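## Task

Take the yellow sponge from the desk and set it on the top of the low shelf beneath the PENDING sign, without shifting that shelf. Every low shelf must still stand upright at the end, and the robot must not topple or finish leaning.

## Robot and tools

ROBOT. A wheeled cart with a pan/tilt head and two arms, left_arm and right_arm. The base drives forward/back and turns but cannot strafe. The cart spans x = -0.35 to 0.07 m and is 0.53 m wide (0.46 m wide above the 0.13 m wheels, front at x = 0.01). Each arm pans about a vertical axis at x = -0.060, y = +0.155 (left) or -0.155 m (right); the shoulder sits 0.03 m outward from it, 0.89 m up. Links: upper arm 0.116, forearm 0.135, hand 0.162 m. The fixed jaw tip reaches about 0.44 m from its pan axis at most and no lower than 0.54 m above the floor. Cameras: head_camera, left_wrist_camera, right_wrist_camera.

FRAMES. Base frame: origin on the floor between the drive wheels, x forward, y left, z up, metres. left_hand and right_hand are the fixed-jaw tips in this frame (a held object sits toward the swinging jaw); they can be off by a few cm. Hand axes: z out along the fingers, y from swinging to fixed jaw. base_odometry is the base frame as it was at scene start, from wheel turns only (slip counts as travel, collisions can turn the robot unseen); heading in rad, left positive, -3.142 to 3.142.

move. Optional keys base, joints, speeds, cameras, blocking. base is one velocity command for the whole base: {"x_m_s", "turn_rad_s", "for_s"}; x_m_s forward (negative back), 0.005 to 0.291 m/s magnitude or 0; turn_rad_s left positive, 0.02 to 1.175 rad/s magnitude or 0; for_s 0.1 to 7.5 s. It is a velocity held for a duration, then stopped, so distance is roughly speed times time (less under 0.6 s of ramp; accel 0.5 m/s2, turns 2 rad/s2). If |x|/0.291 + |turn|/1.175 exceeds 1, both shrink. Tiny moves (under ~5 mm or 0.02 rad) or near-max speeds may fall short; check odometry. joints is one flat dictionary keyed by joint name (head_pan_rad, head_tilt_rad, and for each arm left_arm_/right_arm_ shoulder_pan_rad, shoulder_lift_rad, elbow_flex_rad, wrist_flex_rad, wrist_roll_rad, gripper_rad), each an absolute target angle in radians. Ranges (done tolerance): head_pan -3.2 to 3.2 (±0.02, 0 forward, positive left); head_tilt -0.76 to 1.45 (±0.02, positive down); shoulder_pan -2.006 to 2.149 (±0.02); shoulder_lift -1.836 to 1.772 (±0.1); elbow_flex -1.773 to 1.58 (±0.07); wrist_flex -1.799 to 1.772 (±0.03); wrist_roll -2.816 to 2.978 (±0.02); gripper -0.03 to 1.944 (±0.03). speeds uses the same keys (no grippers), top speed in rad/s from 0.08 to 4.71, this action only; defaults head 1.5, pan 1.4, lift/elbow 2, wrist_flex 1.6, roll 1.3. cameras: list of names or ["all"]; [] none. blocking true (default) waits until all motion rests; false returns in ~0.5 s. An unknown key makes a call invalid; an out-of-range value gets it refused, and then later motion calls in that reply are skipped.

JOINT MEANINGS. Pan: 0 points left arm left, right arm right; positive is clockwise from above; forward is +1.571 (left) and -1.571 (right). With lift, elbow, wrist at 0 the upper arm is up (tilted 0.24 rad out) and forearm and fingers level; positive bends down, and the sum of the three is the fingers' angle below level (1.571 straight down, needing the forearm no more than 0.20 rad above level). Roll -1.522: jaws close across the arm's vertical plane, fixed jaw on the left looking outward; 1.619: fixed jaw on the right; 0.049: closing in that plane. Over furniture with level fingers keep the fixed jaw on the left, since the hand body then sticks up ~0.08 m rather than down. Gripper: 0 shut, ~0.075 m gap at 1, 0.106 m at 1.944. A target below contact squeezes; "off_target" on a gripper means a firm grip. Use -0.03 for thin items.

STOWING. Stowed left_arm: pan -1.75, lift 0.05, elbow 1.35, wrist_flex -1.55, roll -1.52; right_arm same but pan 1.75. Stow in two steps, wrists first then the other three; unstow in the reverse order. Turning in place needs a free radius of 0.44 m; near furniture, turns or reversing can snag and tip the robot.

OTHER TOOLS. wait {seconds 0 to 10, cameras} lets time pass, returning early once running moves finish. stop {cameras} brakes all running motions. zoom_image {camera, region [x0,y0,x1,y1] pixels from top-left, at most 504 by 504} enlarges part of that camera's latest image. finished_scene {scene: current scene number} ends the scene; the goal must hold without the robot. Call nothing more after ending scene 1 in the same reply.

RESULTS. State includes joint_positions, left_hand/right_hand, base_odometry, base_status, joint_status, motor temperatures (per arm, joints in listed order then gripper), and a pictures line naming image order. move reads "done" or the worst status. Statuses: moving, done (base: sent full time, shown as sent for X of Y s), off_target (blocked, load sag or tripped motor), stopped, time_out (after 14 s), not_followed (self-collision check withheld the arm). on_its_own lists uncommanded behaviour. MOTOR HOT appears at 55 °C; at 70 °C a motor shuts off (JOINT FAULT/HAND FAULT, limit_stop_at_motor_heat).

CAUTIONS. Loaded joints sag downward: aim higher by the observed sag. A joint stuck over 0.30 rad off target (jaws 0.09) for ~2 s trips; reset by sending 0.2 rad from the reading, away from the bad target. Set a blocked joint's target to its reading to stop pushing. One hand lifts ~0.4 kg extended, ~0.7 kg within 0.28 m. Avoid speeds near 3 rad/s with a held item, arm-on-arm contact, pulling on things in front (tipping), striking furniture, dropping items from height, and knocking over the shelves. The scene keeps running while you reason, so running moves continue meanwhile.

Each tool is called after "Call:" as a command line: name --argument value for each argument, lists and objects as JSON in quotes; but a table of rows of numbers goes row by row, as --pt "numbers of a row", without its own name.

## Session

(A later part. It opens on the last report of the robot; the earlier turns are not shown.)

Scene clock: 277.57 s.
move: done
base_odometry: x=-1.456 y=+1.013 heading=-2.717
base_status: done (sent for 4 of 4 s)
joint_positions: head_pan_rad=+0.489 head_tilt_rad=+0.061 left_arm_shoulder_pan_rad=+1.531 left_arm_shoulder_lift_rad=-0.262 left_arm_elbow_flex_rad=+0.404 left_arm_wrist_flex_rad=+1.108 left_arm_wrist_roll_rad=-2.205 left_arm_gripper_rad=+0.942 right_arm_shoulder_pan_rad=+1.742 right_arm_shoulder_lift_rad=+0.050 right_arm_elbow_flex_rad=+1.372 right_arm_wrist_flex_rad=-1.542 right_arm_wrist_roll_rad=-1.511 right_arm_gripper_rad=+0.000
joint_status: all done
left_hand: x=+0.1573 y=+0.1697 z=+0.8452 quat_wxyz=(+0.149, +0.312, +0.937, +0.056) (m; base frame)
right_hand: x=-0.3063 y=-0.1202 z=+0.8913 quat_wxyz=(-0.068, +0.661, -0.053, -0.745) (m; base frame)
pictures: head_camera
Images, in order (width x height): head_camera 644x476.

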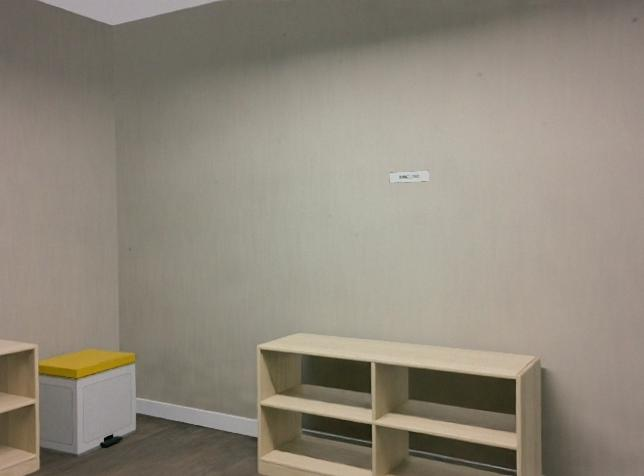

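Call:
zoom_image --camera "head_camera" --region '[370, 150, 450, 210]'

Call:
move --joints '{"head_pan_rad":1.4}' --speeds '{"head_pan_rad":3}' --cameras '["head_camera"]'

Scaled by 6.300.

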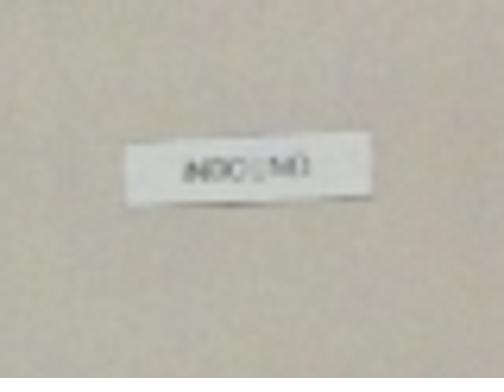

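Scene clock: 284.73 s.
move: done
base_odometry: x=-1.456 y=+1.013 heading=-2.717
base_status: not commanded
joint_positions: head_pan_rad=+1.390 head_tilt_rad=+0.061 left_arm_shoulder_pan_rad=+1.531 left_arm_shoulder_lift_rad=-0.262 left_arm_elbow_flex_rad=+0.404 left_arm_wrist_flex_rad=+1.108 left_arm_wrist_roll_rad=-2.205 left_arm_gripper_rad=+0.942 right_arm_shoulder_pan_rad=+1.742 right_arm_shoulder_lift_rad=+0.050 right_arm_elbow_flex_rad=+1.372 right_arm_wrist_flex_rad=-1.542 right_arm_wrist_roll_rad=-1.511 right_arm_gripper_rad=+0.000
joint_status: all done
left_hand: x=+0.1573 y=+0.1697 z=+0.8452 quat_wxyz=(+0.149, +0.312, +0.937, +0.056) (m; base frame)
right_hand: x=-0.3063 y=-0.1202 z=+0.8913 quat_wxyz=(-0.068, +0.661, -0.053, -0.745) (m; base frame)
pictures: head_camera
Images, in order (width x height): head_camera 644x476.

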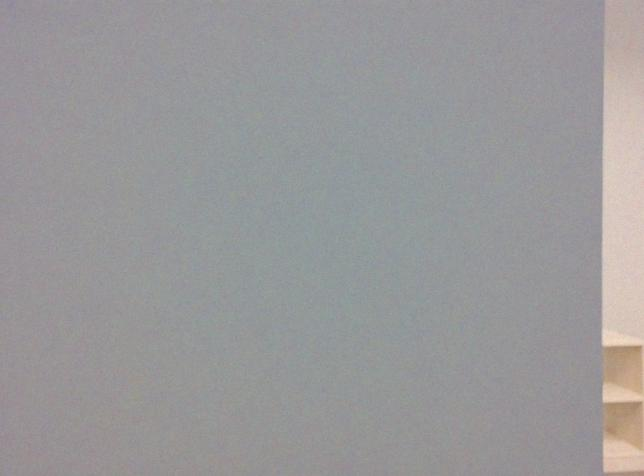

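Call:
move --base '{"x_m_s":0.26,"for_s":2.7}' --joints '{"head_pan_rad":0,"head_tilt_rad":0.05}'

Call:
move --base '{"turn_rad_s":0.65,"for_s":2.43}' --cameras '["head_camera"]'

Scene clock: 303.80 s.
move: done
base_odometry: x=-2.096 y=+0.723 heading=-2.715
base_status: done (sent for 2.7 of 2.7 s)
joint_positions: head_pan_rad=+0.009 head_tilt_rad=+0.061 left_arm_shoulder_pan_rad=+1.531 left_arm_shoulder_lift_rad=-0.263 left_arm_elbow_flex_rad=+0.404 left_arm_wrist_flex_rad=+1.108 left_arm_wrist_roll_rad=-2.205 left_arm_gripper_rad=+0.942 right_arm_shoulder_pan_rad=+1.742 right_arm_shoulder_lift_rad=+0.050 right_arm_elbow_flex_rad=+1.372 right_arm_wrist_flex_rad=-1.542 right_arm_wrist_roll_rad=-1.511 right_arm_gripper_rad=+0.000
joint_status: all done
left_hand: x=+0.1574 y=+0.1697 z=+0.8455 quat_wxyz=(+0.150, +0.312, +0.936, +0.057) (m; base frame)
right_hand: x=-0.3063 y=-0.1202 z=+0.8913 quat_wxyz=(-0.068, +0.661, -0.053, -0.745) (m; base frame)
pictures: none

Scene clock: 306.97 s.
move: done
base_odometry: x=-2.095 y=+0.723 heading=-1.136
base_status: done (sent for 2.43 of 2.43 s)
joint_positions: head_pan_rad=+0.009 head_tilt_rad=+0.061 left_arm_shoulder_pan_rad=+1.531 left_arm_shoulder_lift_rad=-0.263 left_arm_elbow_flex_rad=+0.404 left_arm_wrist_flex_rad=+1.108 left_arm_wrist_roll_rad=-2.205 left_arm_gripper_rad=+0.942 right_arm_shoulder_pan_rad=+1.741 right_arm_shoulder_lift_rad=+0.050 right_arm_elbow_flex_rad=+1.372 right_arm_wrist_flex_rad=-1.542 right_arm_wrist_roll_rad=-1.511 right_arm_gripper_rad=+0.000
joint_status: not commanded
left_hand: x=+0.1574 y=+0.1697 z=+0.8455 quat_wxyz=(+0.150, +0.312, +0.936, +0.057) (m; base frame)
right_hand: x=-0.3063 y=-0.1206 z=+0.8913 quat_wxyz=(-0.068, +0.661, -0.053, -0.745) (m; base frame)
pictures: head_camera
Images, in order (width x height): head_camera 644x476.

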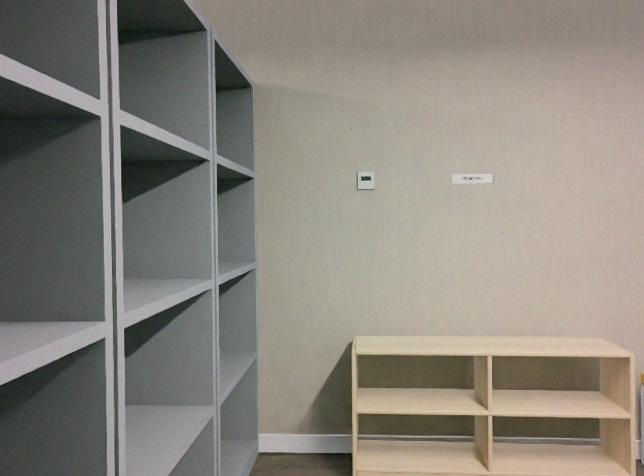

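Call:
zoom_image --camera "head_camera" --region '[440, 155, 510, 205]'

Scaled by 7.200.

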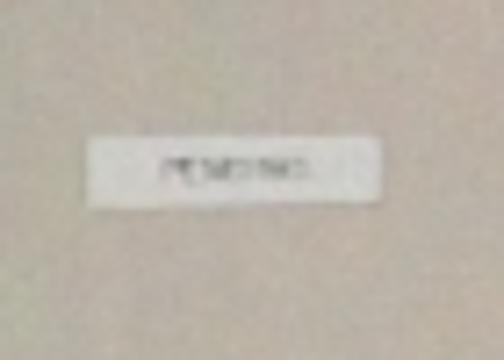

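Call:
move --base '{"turn_rad_s":-0.4,"for_s":0.94}' --joints '{"head_tilt_rad":0.5}'

Call:
move --base '{"x_m_s":0.26,"for_s":5.75}'

Call:
move --base '{"turn_rad_s":0.4,"for_s":0.9}' --cameras '["head_camera"]'

Scene clock: 321.60 s.
move: done
base_odometry: x=-2.095 y=+0.722 heading=-1.508
base_status: done (sent for 0.93 of 0.93 s)
joint_positions: head_pan_rad=+0.009 head_tilt_rad=+0.493 left_arm_shoulder_pan_rad=+1.539 left_arm_shoulder_lift_rad=-0.263 left_arm_elbow_flex_rad=+0.404 left_arm_wrist_flex_rad=+1.108 left_arm_wrist_roll_rad=-2.205 left_arm_gripper_rad=+0.942 right_arm_shoulder_pan_rad=+1.745 right_arm_shoulder_lift_rad=+0.050 right_arm_elbow_flex_rad=+1.372 right_arm_wrist_flex_rad=-1.542 right_arm_wrist_roll_rad=-1.511 right_arm_gripper_rad=+0.000
joint_status: all done
left_hand: x=+0.1575 y=+0.1681 z=+0.8455 quat_wxyz=(+0.150, +0.316, +0.935, +0.056) (m; base frame)
right_hand: x=-0.3062 y=-0.1195 z=+0.8913 quat_wxyz=(-0.069, +0.661, -0.054, -0.745) (m; base frame)
pictures: none

Scene clock: 328.43 s.
move: done
base_odometry: x=-2.000 y=-0.774 heading=-1.509
base_status: done (sent for 5.77 of 5.77 s)
joint_positions: head_pan_rad=+0.009 head_tilt_rad=+0.493 left_arm_shoulder_pan_rad=+1.539 left_arm_shoulder_lift_rad=-0.263 left_arm_elbow_flex_rad=+0.404 left_arm_wrist_flex_rad=+1.108 left_arm_wrist_roll_rad=-2.205 left_arm_gripper_rad=+0.942 right_arm_shoulder_pan_rad=+1.741 right_arm_shoulder_lift_rad=+0.050 right_arm_elbow_flex_rad=+1.372 right_arm_wrist_flex_rad=-1.542 right_arm_wrist_roll_rad=-1.511 right_arm_gripper_rad=+0.000
joint_status: not commanded
left_hand: x=+0.1575 y=+0.1681 z=+0.8455 quat_wxyz=(+0.150, +0.316, +0.935, +0.056) (m; base frame)
right_hand: x=-0.3063 y=-0.1206 z=+0.8913 quat_wxyz=(-0.068, +0.661, -0.053, -0.745) (m; base frame)
pictures: none

Scene clock: 330.00 s.
move: done
base_odometry: x=-2.001 y=-0.773 heading=-1.147
base_status: done (sent for 0.9 of 0.9 s)
joint_positions: head_pan_rad=+0.009 head_tilt_rad=+0.493 left_arm_shoulder_pan_rad=+1.533 left_arm_shoulder_lift_rad=-0.263 left_arm_elbow_flex_rad=+0.404 left_arm_wrist_flex_rad=+1.108 left_arm_wrist_roll_rad=-2.205 left_arm_gripper_rad=+0.942 right_arm_shoulder_pan_rad=+1.745 right_arm_shoulder_lift_rad=+0.050 right_arm_elbow_flex_rad=+1.372 right_arm_wrist_flex_rad=-1.542 right_arm_wrist_roll_rad=-1.511 right_arm_gripper_rad=+0.000
joint_status: not commanded
left_hand: x=+0.1574 y=+0.1694 z=+0.8455 quat_wxyz=(+0.150, +0.313, +0.936, +0.057) (m; base frame)
right_hand: x=-0.3062 y=-0.1195 z=+0.8913 quat_wxyz=(-0.069, +0.661, -0.054, -0.745) (m; base frame)
pictures: head_camera
Images, in order (width x height): head_camera 644x476.

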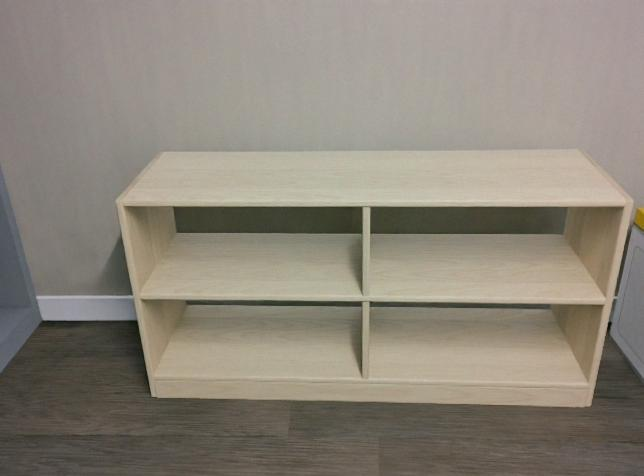

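Call:
move --base '{"x_m_s":0.25,"for_s":3.2}' --joints '{"head_tilt_rad":0.9}' --cameras '["head_camera"]'

Scene clock: 339.57 s.
move: done
base_odometry: x=-1.673 y=-1.504 heading=-1.151
base_status: done (sent for 3.2 of 3.2 s)
joint_positions: head_pan_rad=+0.009 head_tilt_rad=+0.894 left_arm_shoulder_pan_rad=+1.533 left_arm_shoulder_lift_rad=-0.263 left_arm_elbow_flex_rad=+0.404 left_arm_wrist_flex_rad=+1.108 left_arm_wrist_roll_rad=-2.205 left_arm_gripper_rad=+0.942 right_arm_shoulder_pan_rad=+1.744 right_arm_shoulder_lift_rad=+0.050 right_arm_elbow_flex_rad=+1.372 right_arm_wrist_flex_rad=-1.542 right_arm_wrist_roll_rad=-1.511 right_arm_gripper_rad=+0.000
joint_status: all done
left_hand: x=+0.1574 y=+0.1694 z=+0.8455 quat_wxyz=(+0.150, +0.313, +0.936, +0.057) (m; base frame)
right_hand: x=-0.3062 y=-0.1198 z=+0.8913 quat_wxyz=(-0.069, +0.661, -0.054, -0.745) (m; base frame)
pictures: head_camera
Images, in order (width x height): head_camera 644x476.

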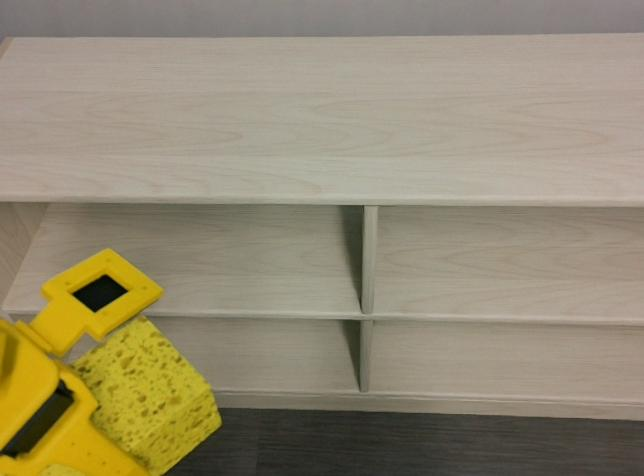

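Call:
move --base '{"x_m_s":0.15,"for_s":2.5}' --cameras '["head_camera"]'

Call:
move --joints '{"left_arm_shoulder_lift_rad":0.98,"left_arm_elbow_flex_rad":-0.55,"left_arm_wrist_flex_rad":0.74}' --speeds '{"left_arm_shoulder_lift_rad":0.4,"left_arm_elbow_flex_rad":0.33,"left_arm_wrist_flex_rad":0.1}' --cameras '["head_camera","left_wrist_camera"]'

Scene clock: 363.07 s.
move: done
base_odometry: x=-1.520 y=-1.846 heading=-1.150
base_status: done (sent for 2.5 of 2.5 s)
joint_positions: head_pan_rad=+0.009 head_tilt_rad=+0.894 left_arm_shoulder_pan_rad=+1.533 left_arm_shoulder_lift_rad=-0.263 left_arm_elbow_flex_rad=+0.404 left_arm_wrist_flex_rad=+1.108 left_arm_wrist_roll_rad=-2.205 left_arm_gripper_rad=+0.942 right_arm_shoulder_pan_rad=+1.744 right_arm_shoulder_lift_rad=+0.050 right_arm_elbow_flex_rad=+1.372 right_arm_wrist_flex_rad=-1.542 right_arm_wrist_roll_rad=-1.511 right_arm_gripper_rad=+0.000
joint_status: not commanded
left_hand: x=+0.1574 y=+0.1694 z=+0.8455 quat_wxyz=(+0.150, +0.313, +0.936, +0.057) (m; base frame)
right_hand: x=-0.3062 y=-0.1198 z=+0.8913 quat_wxyz=(-0.069, +0.661, -0.054, -0.745) (m; base frame)
pictures: head_camera
Images, in order (width x height): head_camera 644x476.

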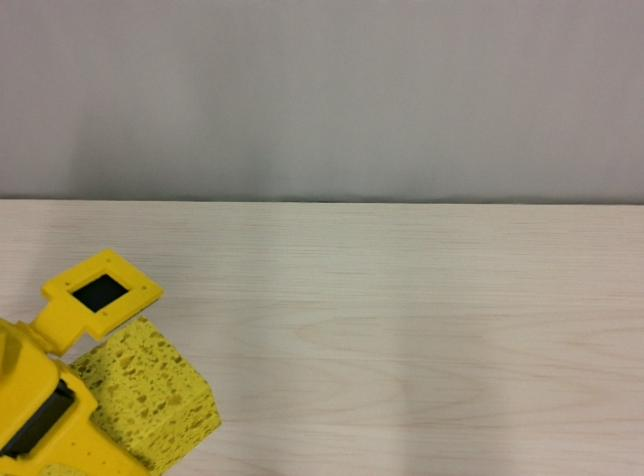

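Scene clock: 367.07 s.
move: done
base_odometry: x=-1.520 y=-1.846 heading=-1.150
base_status: not commanded
joint_positions: head_pan_rad=+0.009 head_tilt_rad=+0.894 left_arm_shoulder_pan_rad=+1.533 left_arm_shoulder_lift_rad=+0.996 left_arm_elbow_flex_rad=-0.516 left_arm_wrist_flex_rad=+0.751 left_arm_wrist_roll_rad=-2.205 left_arm_gripper_rad=+0.942 right_arm_shoulder_pan_rad=+1.744 right_arm_shoulder_lift_rad=+0.050 right_arm_elbow_flex_rad=+1.372 right_arm_wrist_flex_rad=-1.542 right_arm_wrist_roll_rad=-1.511 right_arm_gripper_rad=+0.000
joint_status: all done
left_hand: x=+0.2599 y=+0.1733 z=+0.7243 quat_wxyz=(+0.159, +0.312, +0.935, +0.060) (m; base frame)
right_hand: x=-0.3062 y=-0.1198 z=+0.8913 quat_wxyz=(-0.069, +0.661, -0.054, -0.745) (m; base frame)
pictures: head_camera, left_wrist_camera
Images, in order (width x height): head_camera 644x476, left_wrist_camera 644x476.

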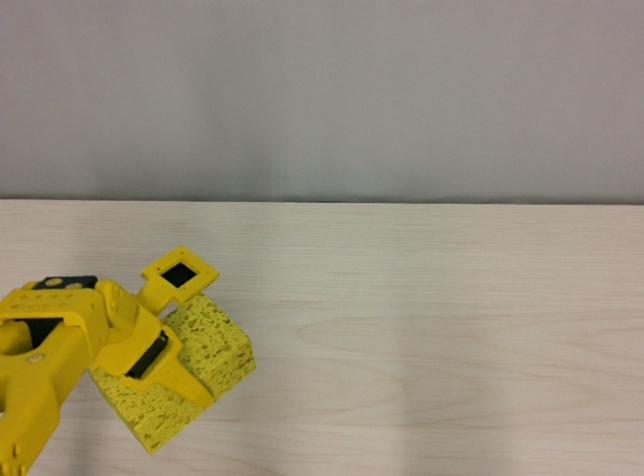

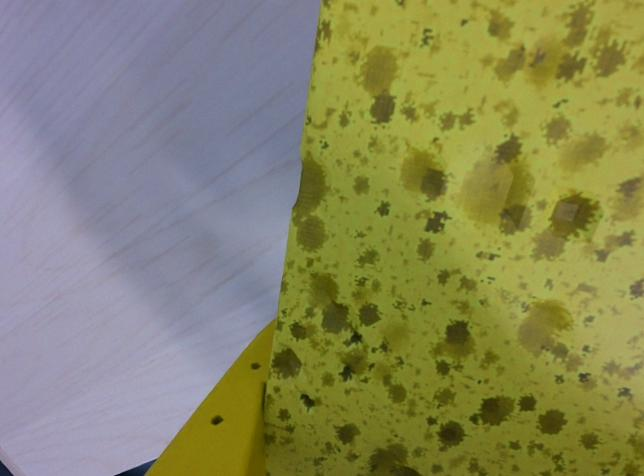

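Call:
move --joints '{"left_arm_shoulder_lift_rad":1.38,"left_arm_elbow_flex_rad":-0.87,"left_arm_wrist_flex_rad":0.64}' --speeds '{"left_arm_shoulder_lift_rad":0.2,"left_arm_elbow_flex_rad":0.16,"left_arm_wrist_flex_rad":0.08}'

Call:
move --joints '{"left_arm_shoulder_lift_rad":1.45,"left_arm_elbow_flex_rad":-0.9,"left_arm_wrist_flex_rad":0.61}' --speeds '{"left_arm_shoulder_lift_rad":0.15,"left_arm_elbow_flex_rad":0.1,"left_arm_wrist_flex_rad":0.08}' --cameras '["head_camera"]'

Scene clock: 379.60 s.
move: done
base_odometry: x=-1.520 y=-1.846 heading=-1.150
base_status: not commanded
joint_positions: head_pan_rad=+0.009 head_tilt_rad=+0.894 left_arm_shoulder_pan_rad=+1.533 left_arm_shoulder_lift_rad=+1.396 left_arm_elbow_flex_rad=-0.837 left_arm_wrist_flex_rad=+0.649 left_arm_wrist_roll_rad=-2.205 left_arm_gripper_rad=+0.942 right_arm_shoulder_pan_rad=+1.744 right_arm_shoulder_lift_rad=+0.050 right_arm_elbow_flex_rad=+1.372 right_arm_wrist_flex_rad=-1.542 right_arm_wrist_roll_rad=-1.511 right_arm_gripper_rad=+0.000
joint_status: all done
left_hand: x=+0.2641 y=+0.1735 z=+0.6703 quat_wxyz=(+0.168, +0.312, +0.933, +0.064) (m; base frame)
right_hand: x=-0.3062 y=-0.1198 z=+0.8913 quat_wxyz=(-0.069, +0.661, -0.054, -0.745) (m; base frame)
pictures: none

Scene clock: 380.50 s.
move: done
base_odometry: x=-1.520 y=-1.846 heading=-1.150
base_status: not commanded
joint_positions: head_pan_rad=+0.009 head_tilt_rad=+0.894 left_arm_shoulder_pan_rad=+1.533 left_arm_shoulder_lift_rad=+1.466 left_arm_elbow_flex_rad=-0.866 left_arm_wrist_flex_rad=+0.620 left_arm_wrist_roll_rad=-2.205 left_arm_gripper_rad=+0.942 right_arm_shoulder_pan_rad=+1.744 right_arm_shoulder_lift_rad=+0.050 right_arm_elbow_flex_rad=+1.372 right_arm_wrist_flex_rad=-1.542 right_arm_wrist_roll_rad=-1.511 right_arm_gripper_rad=+0.000
joint_status: all done
left_hand: x=+0.2589 y=+0.1733 z=+0.6571 quat_wxyz=(+0.164, +0.312, +0.934, +0.062) (m; base frame)
right_hand: x=-0.3062 y=-0.1198 z=+0.8913 quat_wxyz=(-0.069, +0.661, -0.054, -0.745) (m; base frame)
pictures: head_camera
Images, in order (width x height): head_camera 644x476.

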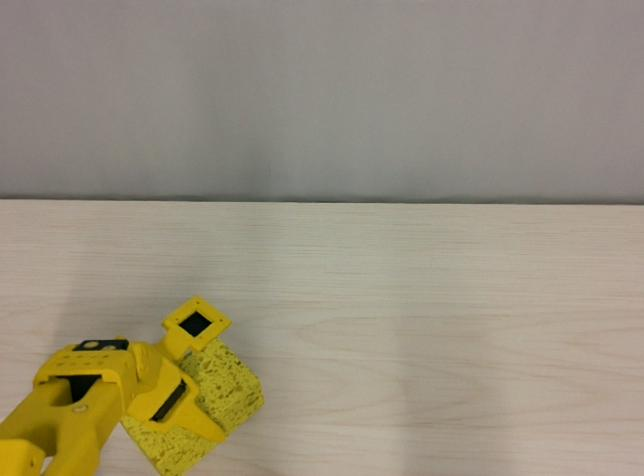

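Call:
move --joints '{"left_arm_shoulder_lift_rad":1.51,"left_arm_elbow_flex_rad":-0.91,"left_arm_wrist_flex_rad":0.575}' --speeds '{"left_arm_shoulder_lift_rad":0.12,"left_arm_elbow_flex_rad":0.08,"left_arm_wrist_flex_rad":0.08}'

Call:
move --joints '{"left_arm_shoulder_lift_rad":1.57,"left_arm_elbow_flex_rad":-0.93,"left_arm_wrist_flex_rad":0.535}' --speeds '{"left_arm_shoulder_lift_rad":0.12,"left_arm_elbow_flex_rad":0.08,"left_arm_wrist_flex_rad":0.08}' --cameras '["head_camera","left_wrist_camera"]'

Scene clock: 387.67 s.
move: done
base_odometry: x=-1.520 y=-1.846 heading=-1.150
base_status: not commanded
joint_positions: head_pan_rad=+0.009 head_tilt_rad=+0.894 left_arm_shoulder_pan_rad=+1.533 left_arm_shoulder_lift_rad=+1.524 left_arm_elbow_flex_rad=-0.878 left_arm_wrist_flex_rad=+0.585 left_arm_wrist_roll_rad=-2.205 left_arm_gripper_rad=+0.942 right_arm_shoulder_pan_rad=+1.744 right_arm_shoulder_lift_rad=+0.050 right_arm_elbow_flex_rad=+1.372 right_arm_wrist_flex_rad=-1.542 right_arm_wrist_roll_rad=-1.511 right_arm_gripper_rad=+0.000
joint_status: all done
left_hand: x=+0.2527 y=+0.1731 z=+0.6446 quat_wxyz=(+0.159, +0.312, +0.935, +0.060) (m; base frame)
right_hand: x=-0.3062 y=-0.1198 z=+0.8913 quat_wxyz=(-0.069, +0.661, -0.054, -0.745) (m; base frame)
pictures: none

Scene clock: 388.57 s.
move: done
base_odometry: x=-1.520 y=-1.846 heading=-1.150
base_status: not commanded
joint_positions: head_pan_rad=+0.009 head_tilt_rad=+0.894 left_arm_shoulder_pan_rad=+1.531 left_arm_shoulder_lift_rad=+1.570 left_arm_elbow_flex_rad=-0.911 left_arm_wrist_flex_rad=+0.550 left_arm_wrist_roll_rad=-2.199 left_arm_gripper_rad=+0.942 right_arm_shoulder_pan_rad=+1.744 right_arm_shoulder_lift_rad=+0.050 right_arm_elbow_flex_rad=+1.372 right_arm_wrist_flex_rad=-1.542 right_arm_wrist_roll_rad=-1.511 right_arm_gripper_rad=+0.000
joint_status: all done
left_hand: x=+0.2536 y=+0.1736 z=+0.6392 quat_wxyz=(+0.169, +0.308, +0.934, +0.063) (m; base frame)
right_hand: x=-0.3062 y=-0.1198 z=+0.8913 quat_wxyz=(-0.069, +0.661, -0.054, -0.745) (m; base frame)
pictures: head_camera, left_wrist_camera
Images, in order (width x height): head_camera 644x476, left_wrist_camera 644x476.

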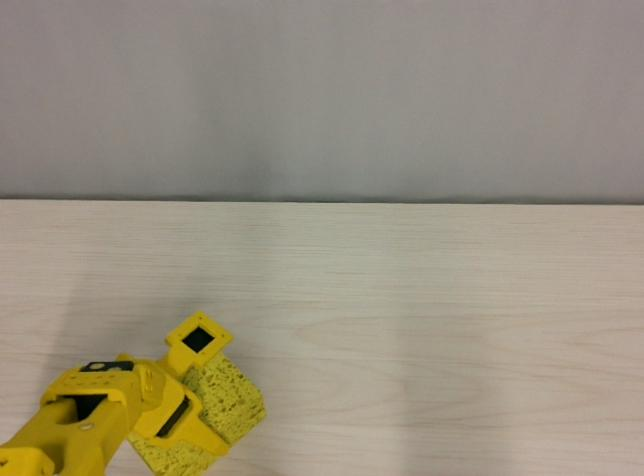

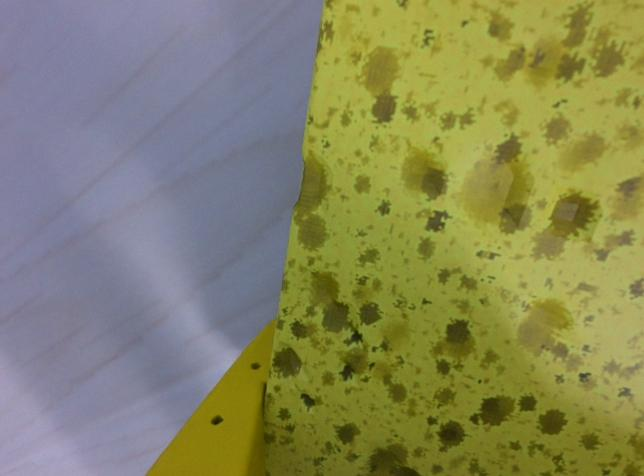

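Call:
move --joints '{"left_arm_shoulder_lift_rad":1.6,"left_arm_elbow_flex_rad":-0.93,"left_arm_wrist_flex_rad":0.53}' --speeds '{"left_arm_shoulder_lift_rad":0.1,"left_arm_elbow_flex_rad":0.08,"left_arm_wrist_flex_rad":0.08}'

Scene clock: 395.17 s.
move: done
base_odometry: x=-1.520 y=-1.846 heading=-1.150
base_status: not commanded
joint_positions: head_pan_rad=+0.009 head_tilt_rad=+0.894 left_arm_shoulder_pan_rad=+1.531 left_arm_shoulder_lift_rad=+1.582 left_arm_elbow_flex_rad=-0.923 left_arm_wrist_flex_rad=+0.547 left_arm_wrist_roll_rad=-2.196 left_arm_gripper_rad=+0.942 right_arm_shoulder_pan_rad=+1.744 right_arm_shoulder_lift_rad=+0.050 right_arm_elbow_flex_rad=+1.372 right_arm_wrist_flex_rad=-1.542 right_arm_wrist_roll_rad=-1.511 right_arm_gripper_rad=+0.000
joint_status: all done
left_hand: x=+0.2537 y=+0.1736 z=+0.6380 quat_wxyz=(+0.170, +0.307, +0.934, +0.063) (m; base frame)
right_hand: x=-0.3062 y=-0.1198 z=+0.8913 quat_wxyz=(-0.069, +0.661, -0.054, -0.745) (m; base frame)
pictures: none

Contact confirmed (lift short). Release.

Call:
move --joints '{"left_arm_gripper_rad":1.1}'

Call:
move --joints '{"left_arm_gripper_rad":1.7}'

Call:
move --joints '{"left_arm_shoulder_lift_rad":0.8}' --speeds '{"left_arm_shoulder_lift_rad":0.25}' --cameras '["head_camera"]'

Scene clock: 403.77 s.
move: done
base_odometry: x=-1.520 y=-1.846 heading=-1.150
base_status: not commanded
joint_positions: head_pan_rad=+0.009 head_tilt_rad=+0.894 left_arm_shoulder_pan_rad=+1.531 left_arm_shoulder_lift_rad=+1.599 left_arm_elbow_flex_rad=-0.923 left_arm_wrist_flex_rad=+0.530 left_arm_wrist_roll_rad=-2.196 left_arm_gripper_rad=+1.094 right_arm_shoulder_pan_rad=+1.744 right_arm_shoulder_lift_rad=+0.050 right_arm_elbow_flex_rad=+1.372 right_arm_wrist_flex_rad=-1.542 right_arm_wrist_roll_rad=-1.511 right_arm_gripper_rad=+0.000
joint_status: all done
left_hand: x=+0.2519 y=+0.1735 z=+0.6342 quat_wxyz=(+0.170, +0.307, +0.934, +0.063) (m; base frame)
right_hand: x=-0.3062 y=-0.1198 z=+0.8913 quat_wxyz=(-0.069, +0.661, -0.054, -0.745) (m; base frame)
pictures: none

Scene clock: 404.60 s.
move: done
base_odometry: x=-1.520 y=-1.846 heading=-1.150
base_status: not commanded
joint_positions: head_pan_rad=+0.009 head_tilt_rad=+0.894 left_arm_shoulder_pan_rad=+1.531 left_arm_shoulder_lift_rad=+1.611 left_arm_elbow_flex_rad=-0.923 left_arm_wrist_flex_rad=+0.539 left_arm_wrist_roll_rad=-2.197 left_arm_gripper_rad=+1.692 right_arm_shoulder_pan_rad=+1.744 right_arm_shoulder_lift_rad=+0.050 right_arm_elbow_flex_rad=+1.372 right_arm_wrist_flex_rad=-1.542 right_arm_wrist_roll_rad=-1.511 right_arm_gripper_rad=+0.000
joint_status: all done
left_hand: x=+0.2473 y=+0.1734 z=+0.6303 quat_wxyz=(+0.160, +0.308, +0.936, +0.060) (m; base frame)
right_hand: x=-0.3062 y=-0.1198 z=+0.8913 quat_wxyz=(-0.069, +0.661, -0.054, -0.745) (m; base frame)
pictures: none

Scene clock: 408.27 s.
move: done
base_odometry: x=-1.520 y=-1.846 heading=-1.150
base_status: not commanded
joint_positions: head_pan_rad=+0.009 head_tilt_rad=+0.894 left_arm_shoulder_pan_rad=+1.531 left_arm_shoulder_lift_rad=+0.872 left_arm_elbow_flex_rad=-0.923 left_arm_wrist_flex_rad=+0.539 left_arm_wrist_roll_rad=-2.205 left_arm_gripper_rad=+1.692 right_arm_shoulder_pan_rad=+1.744 right_arm_shoulder_lift_rad=+0.050 right_arm_elbow_flex_rad=+1.372 right_arm_wrist_flex_rad=-1.542 right_arm_wrist_roll_rad=-1.511 right_arm_gripper_rad=+0.000
joint_status: all done
left_hand: x=+0.3525 y=+0.1775 z=+0.8861 quat_wxyz=(+0.482, +0.271, +0.813, +0.182) (m; base frame)
right_hand: x=-0.3062 y=-0.1198 z=+0.8913 quat_wxyz=(-0.069, +0.661, -0.054, -0.745) (m; base frame)
pictures: head_camera
Images, in order (width x height): head_camera 644x476.

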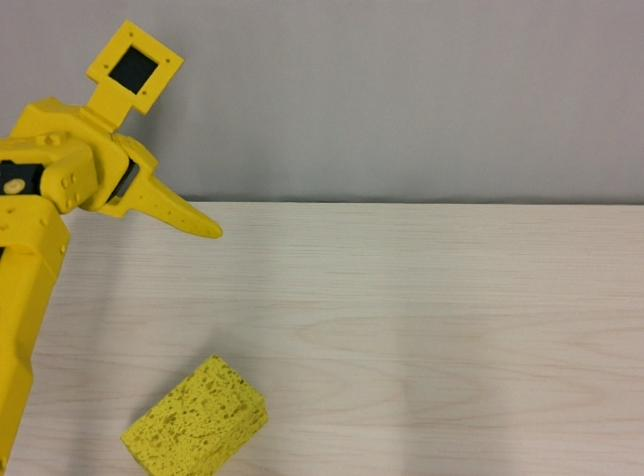

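Call:
finished_scene --scene 3

The scene is finished: the task was done.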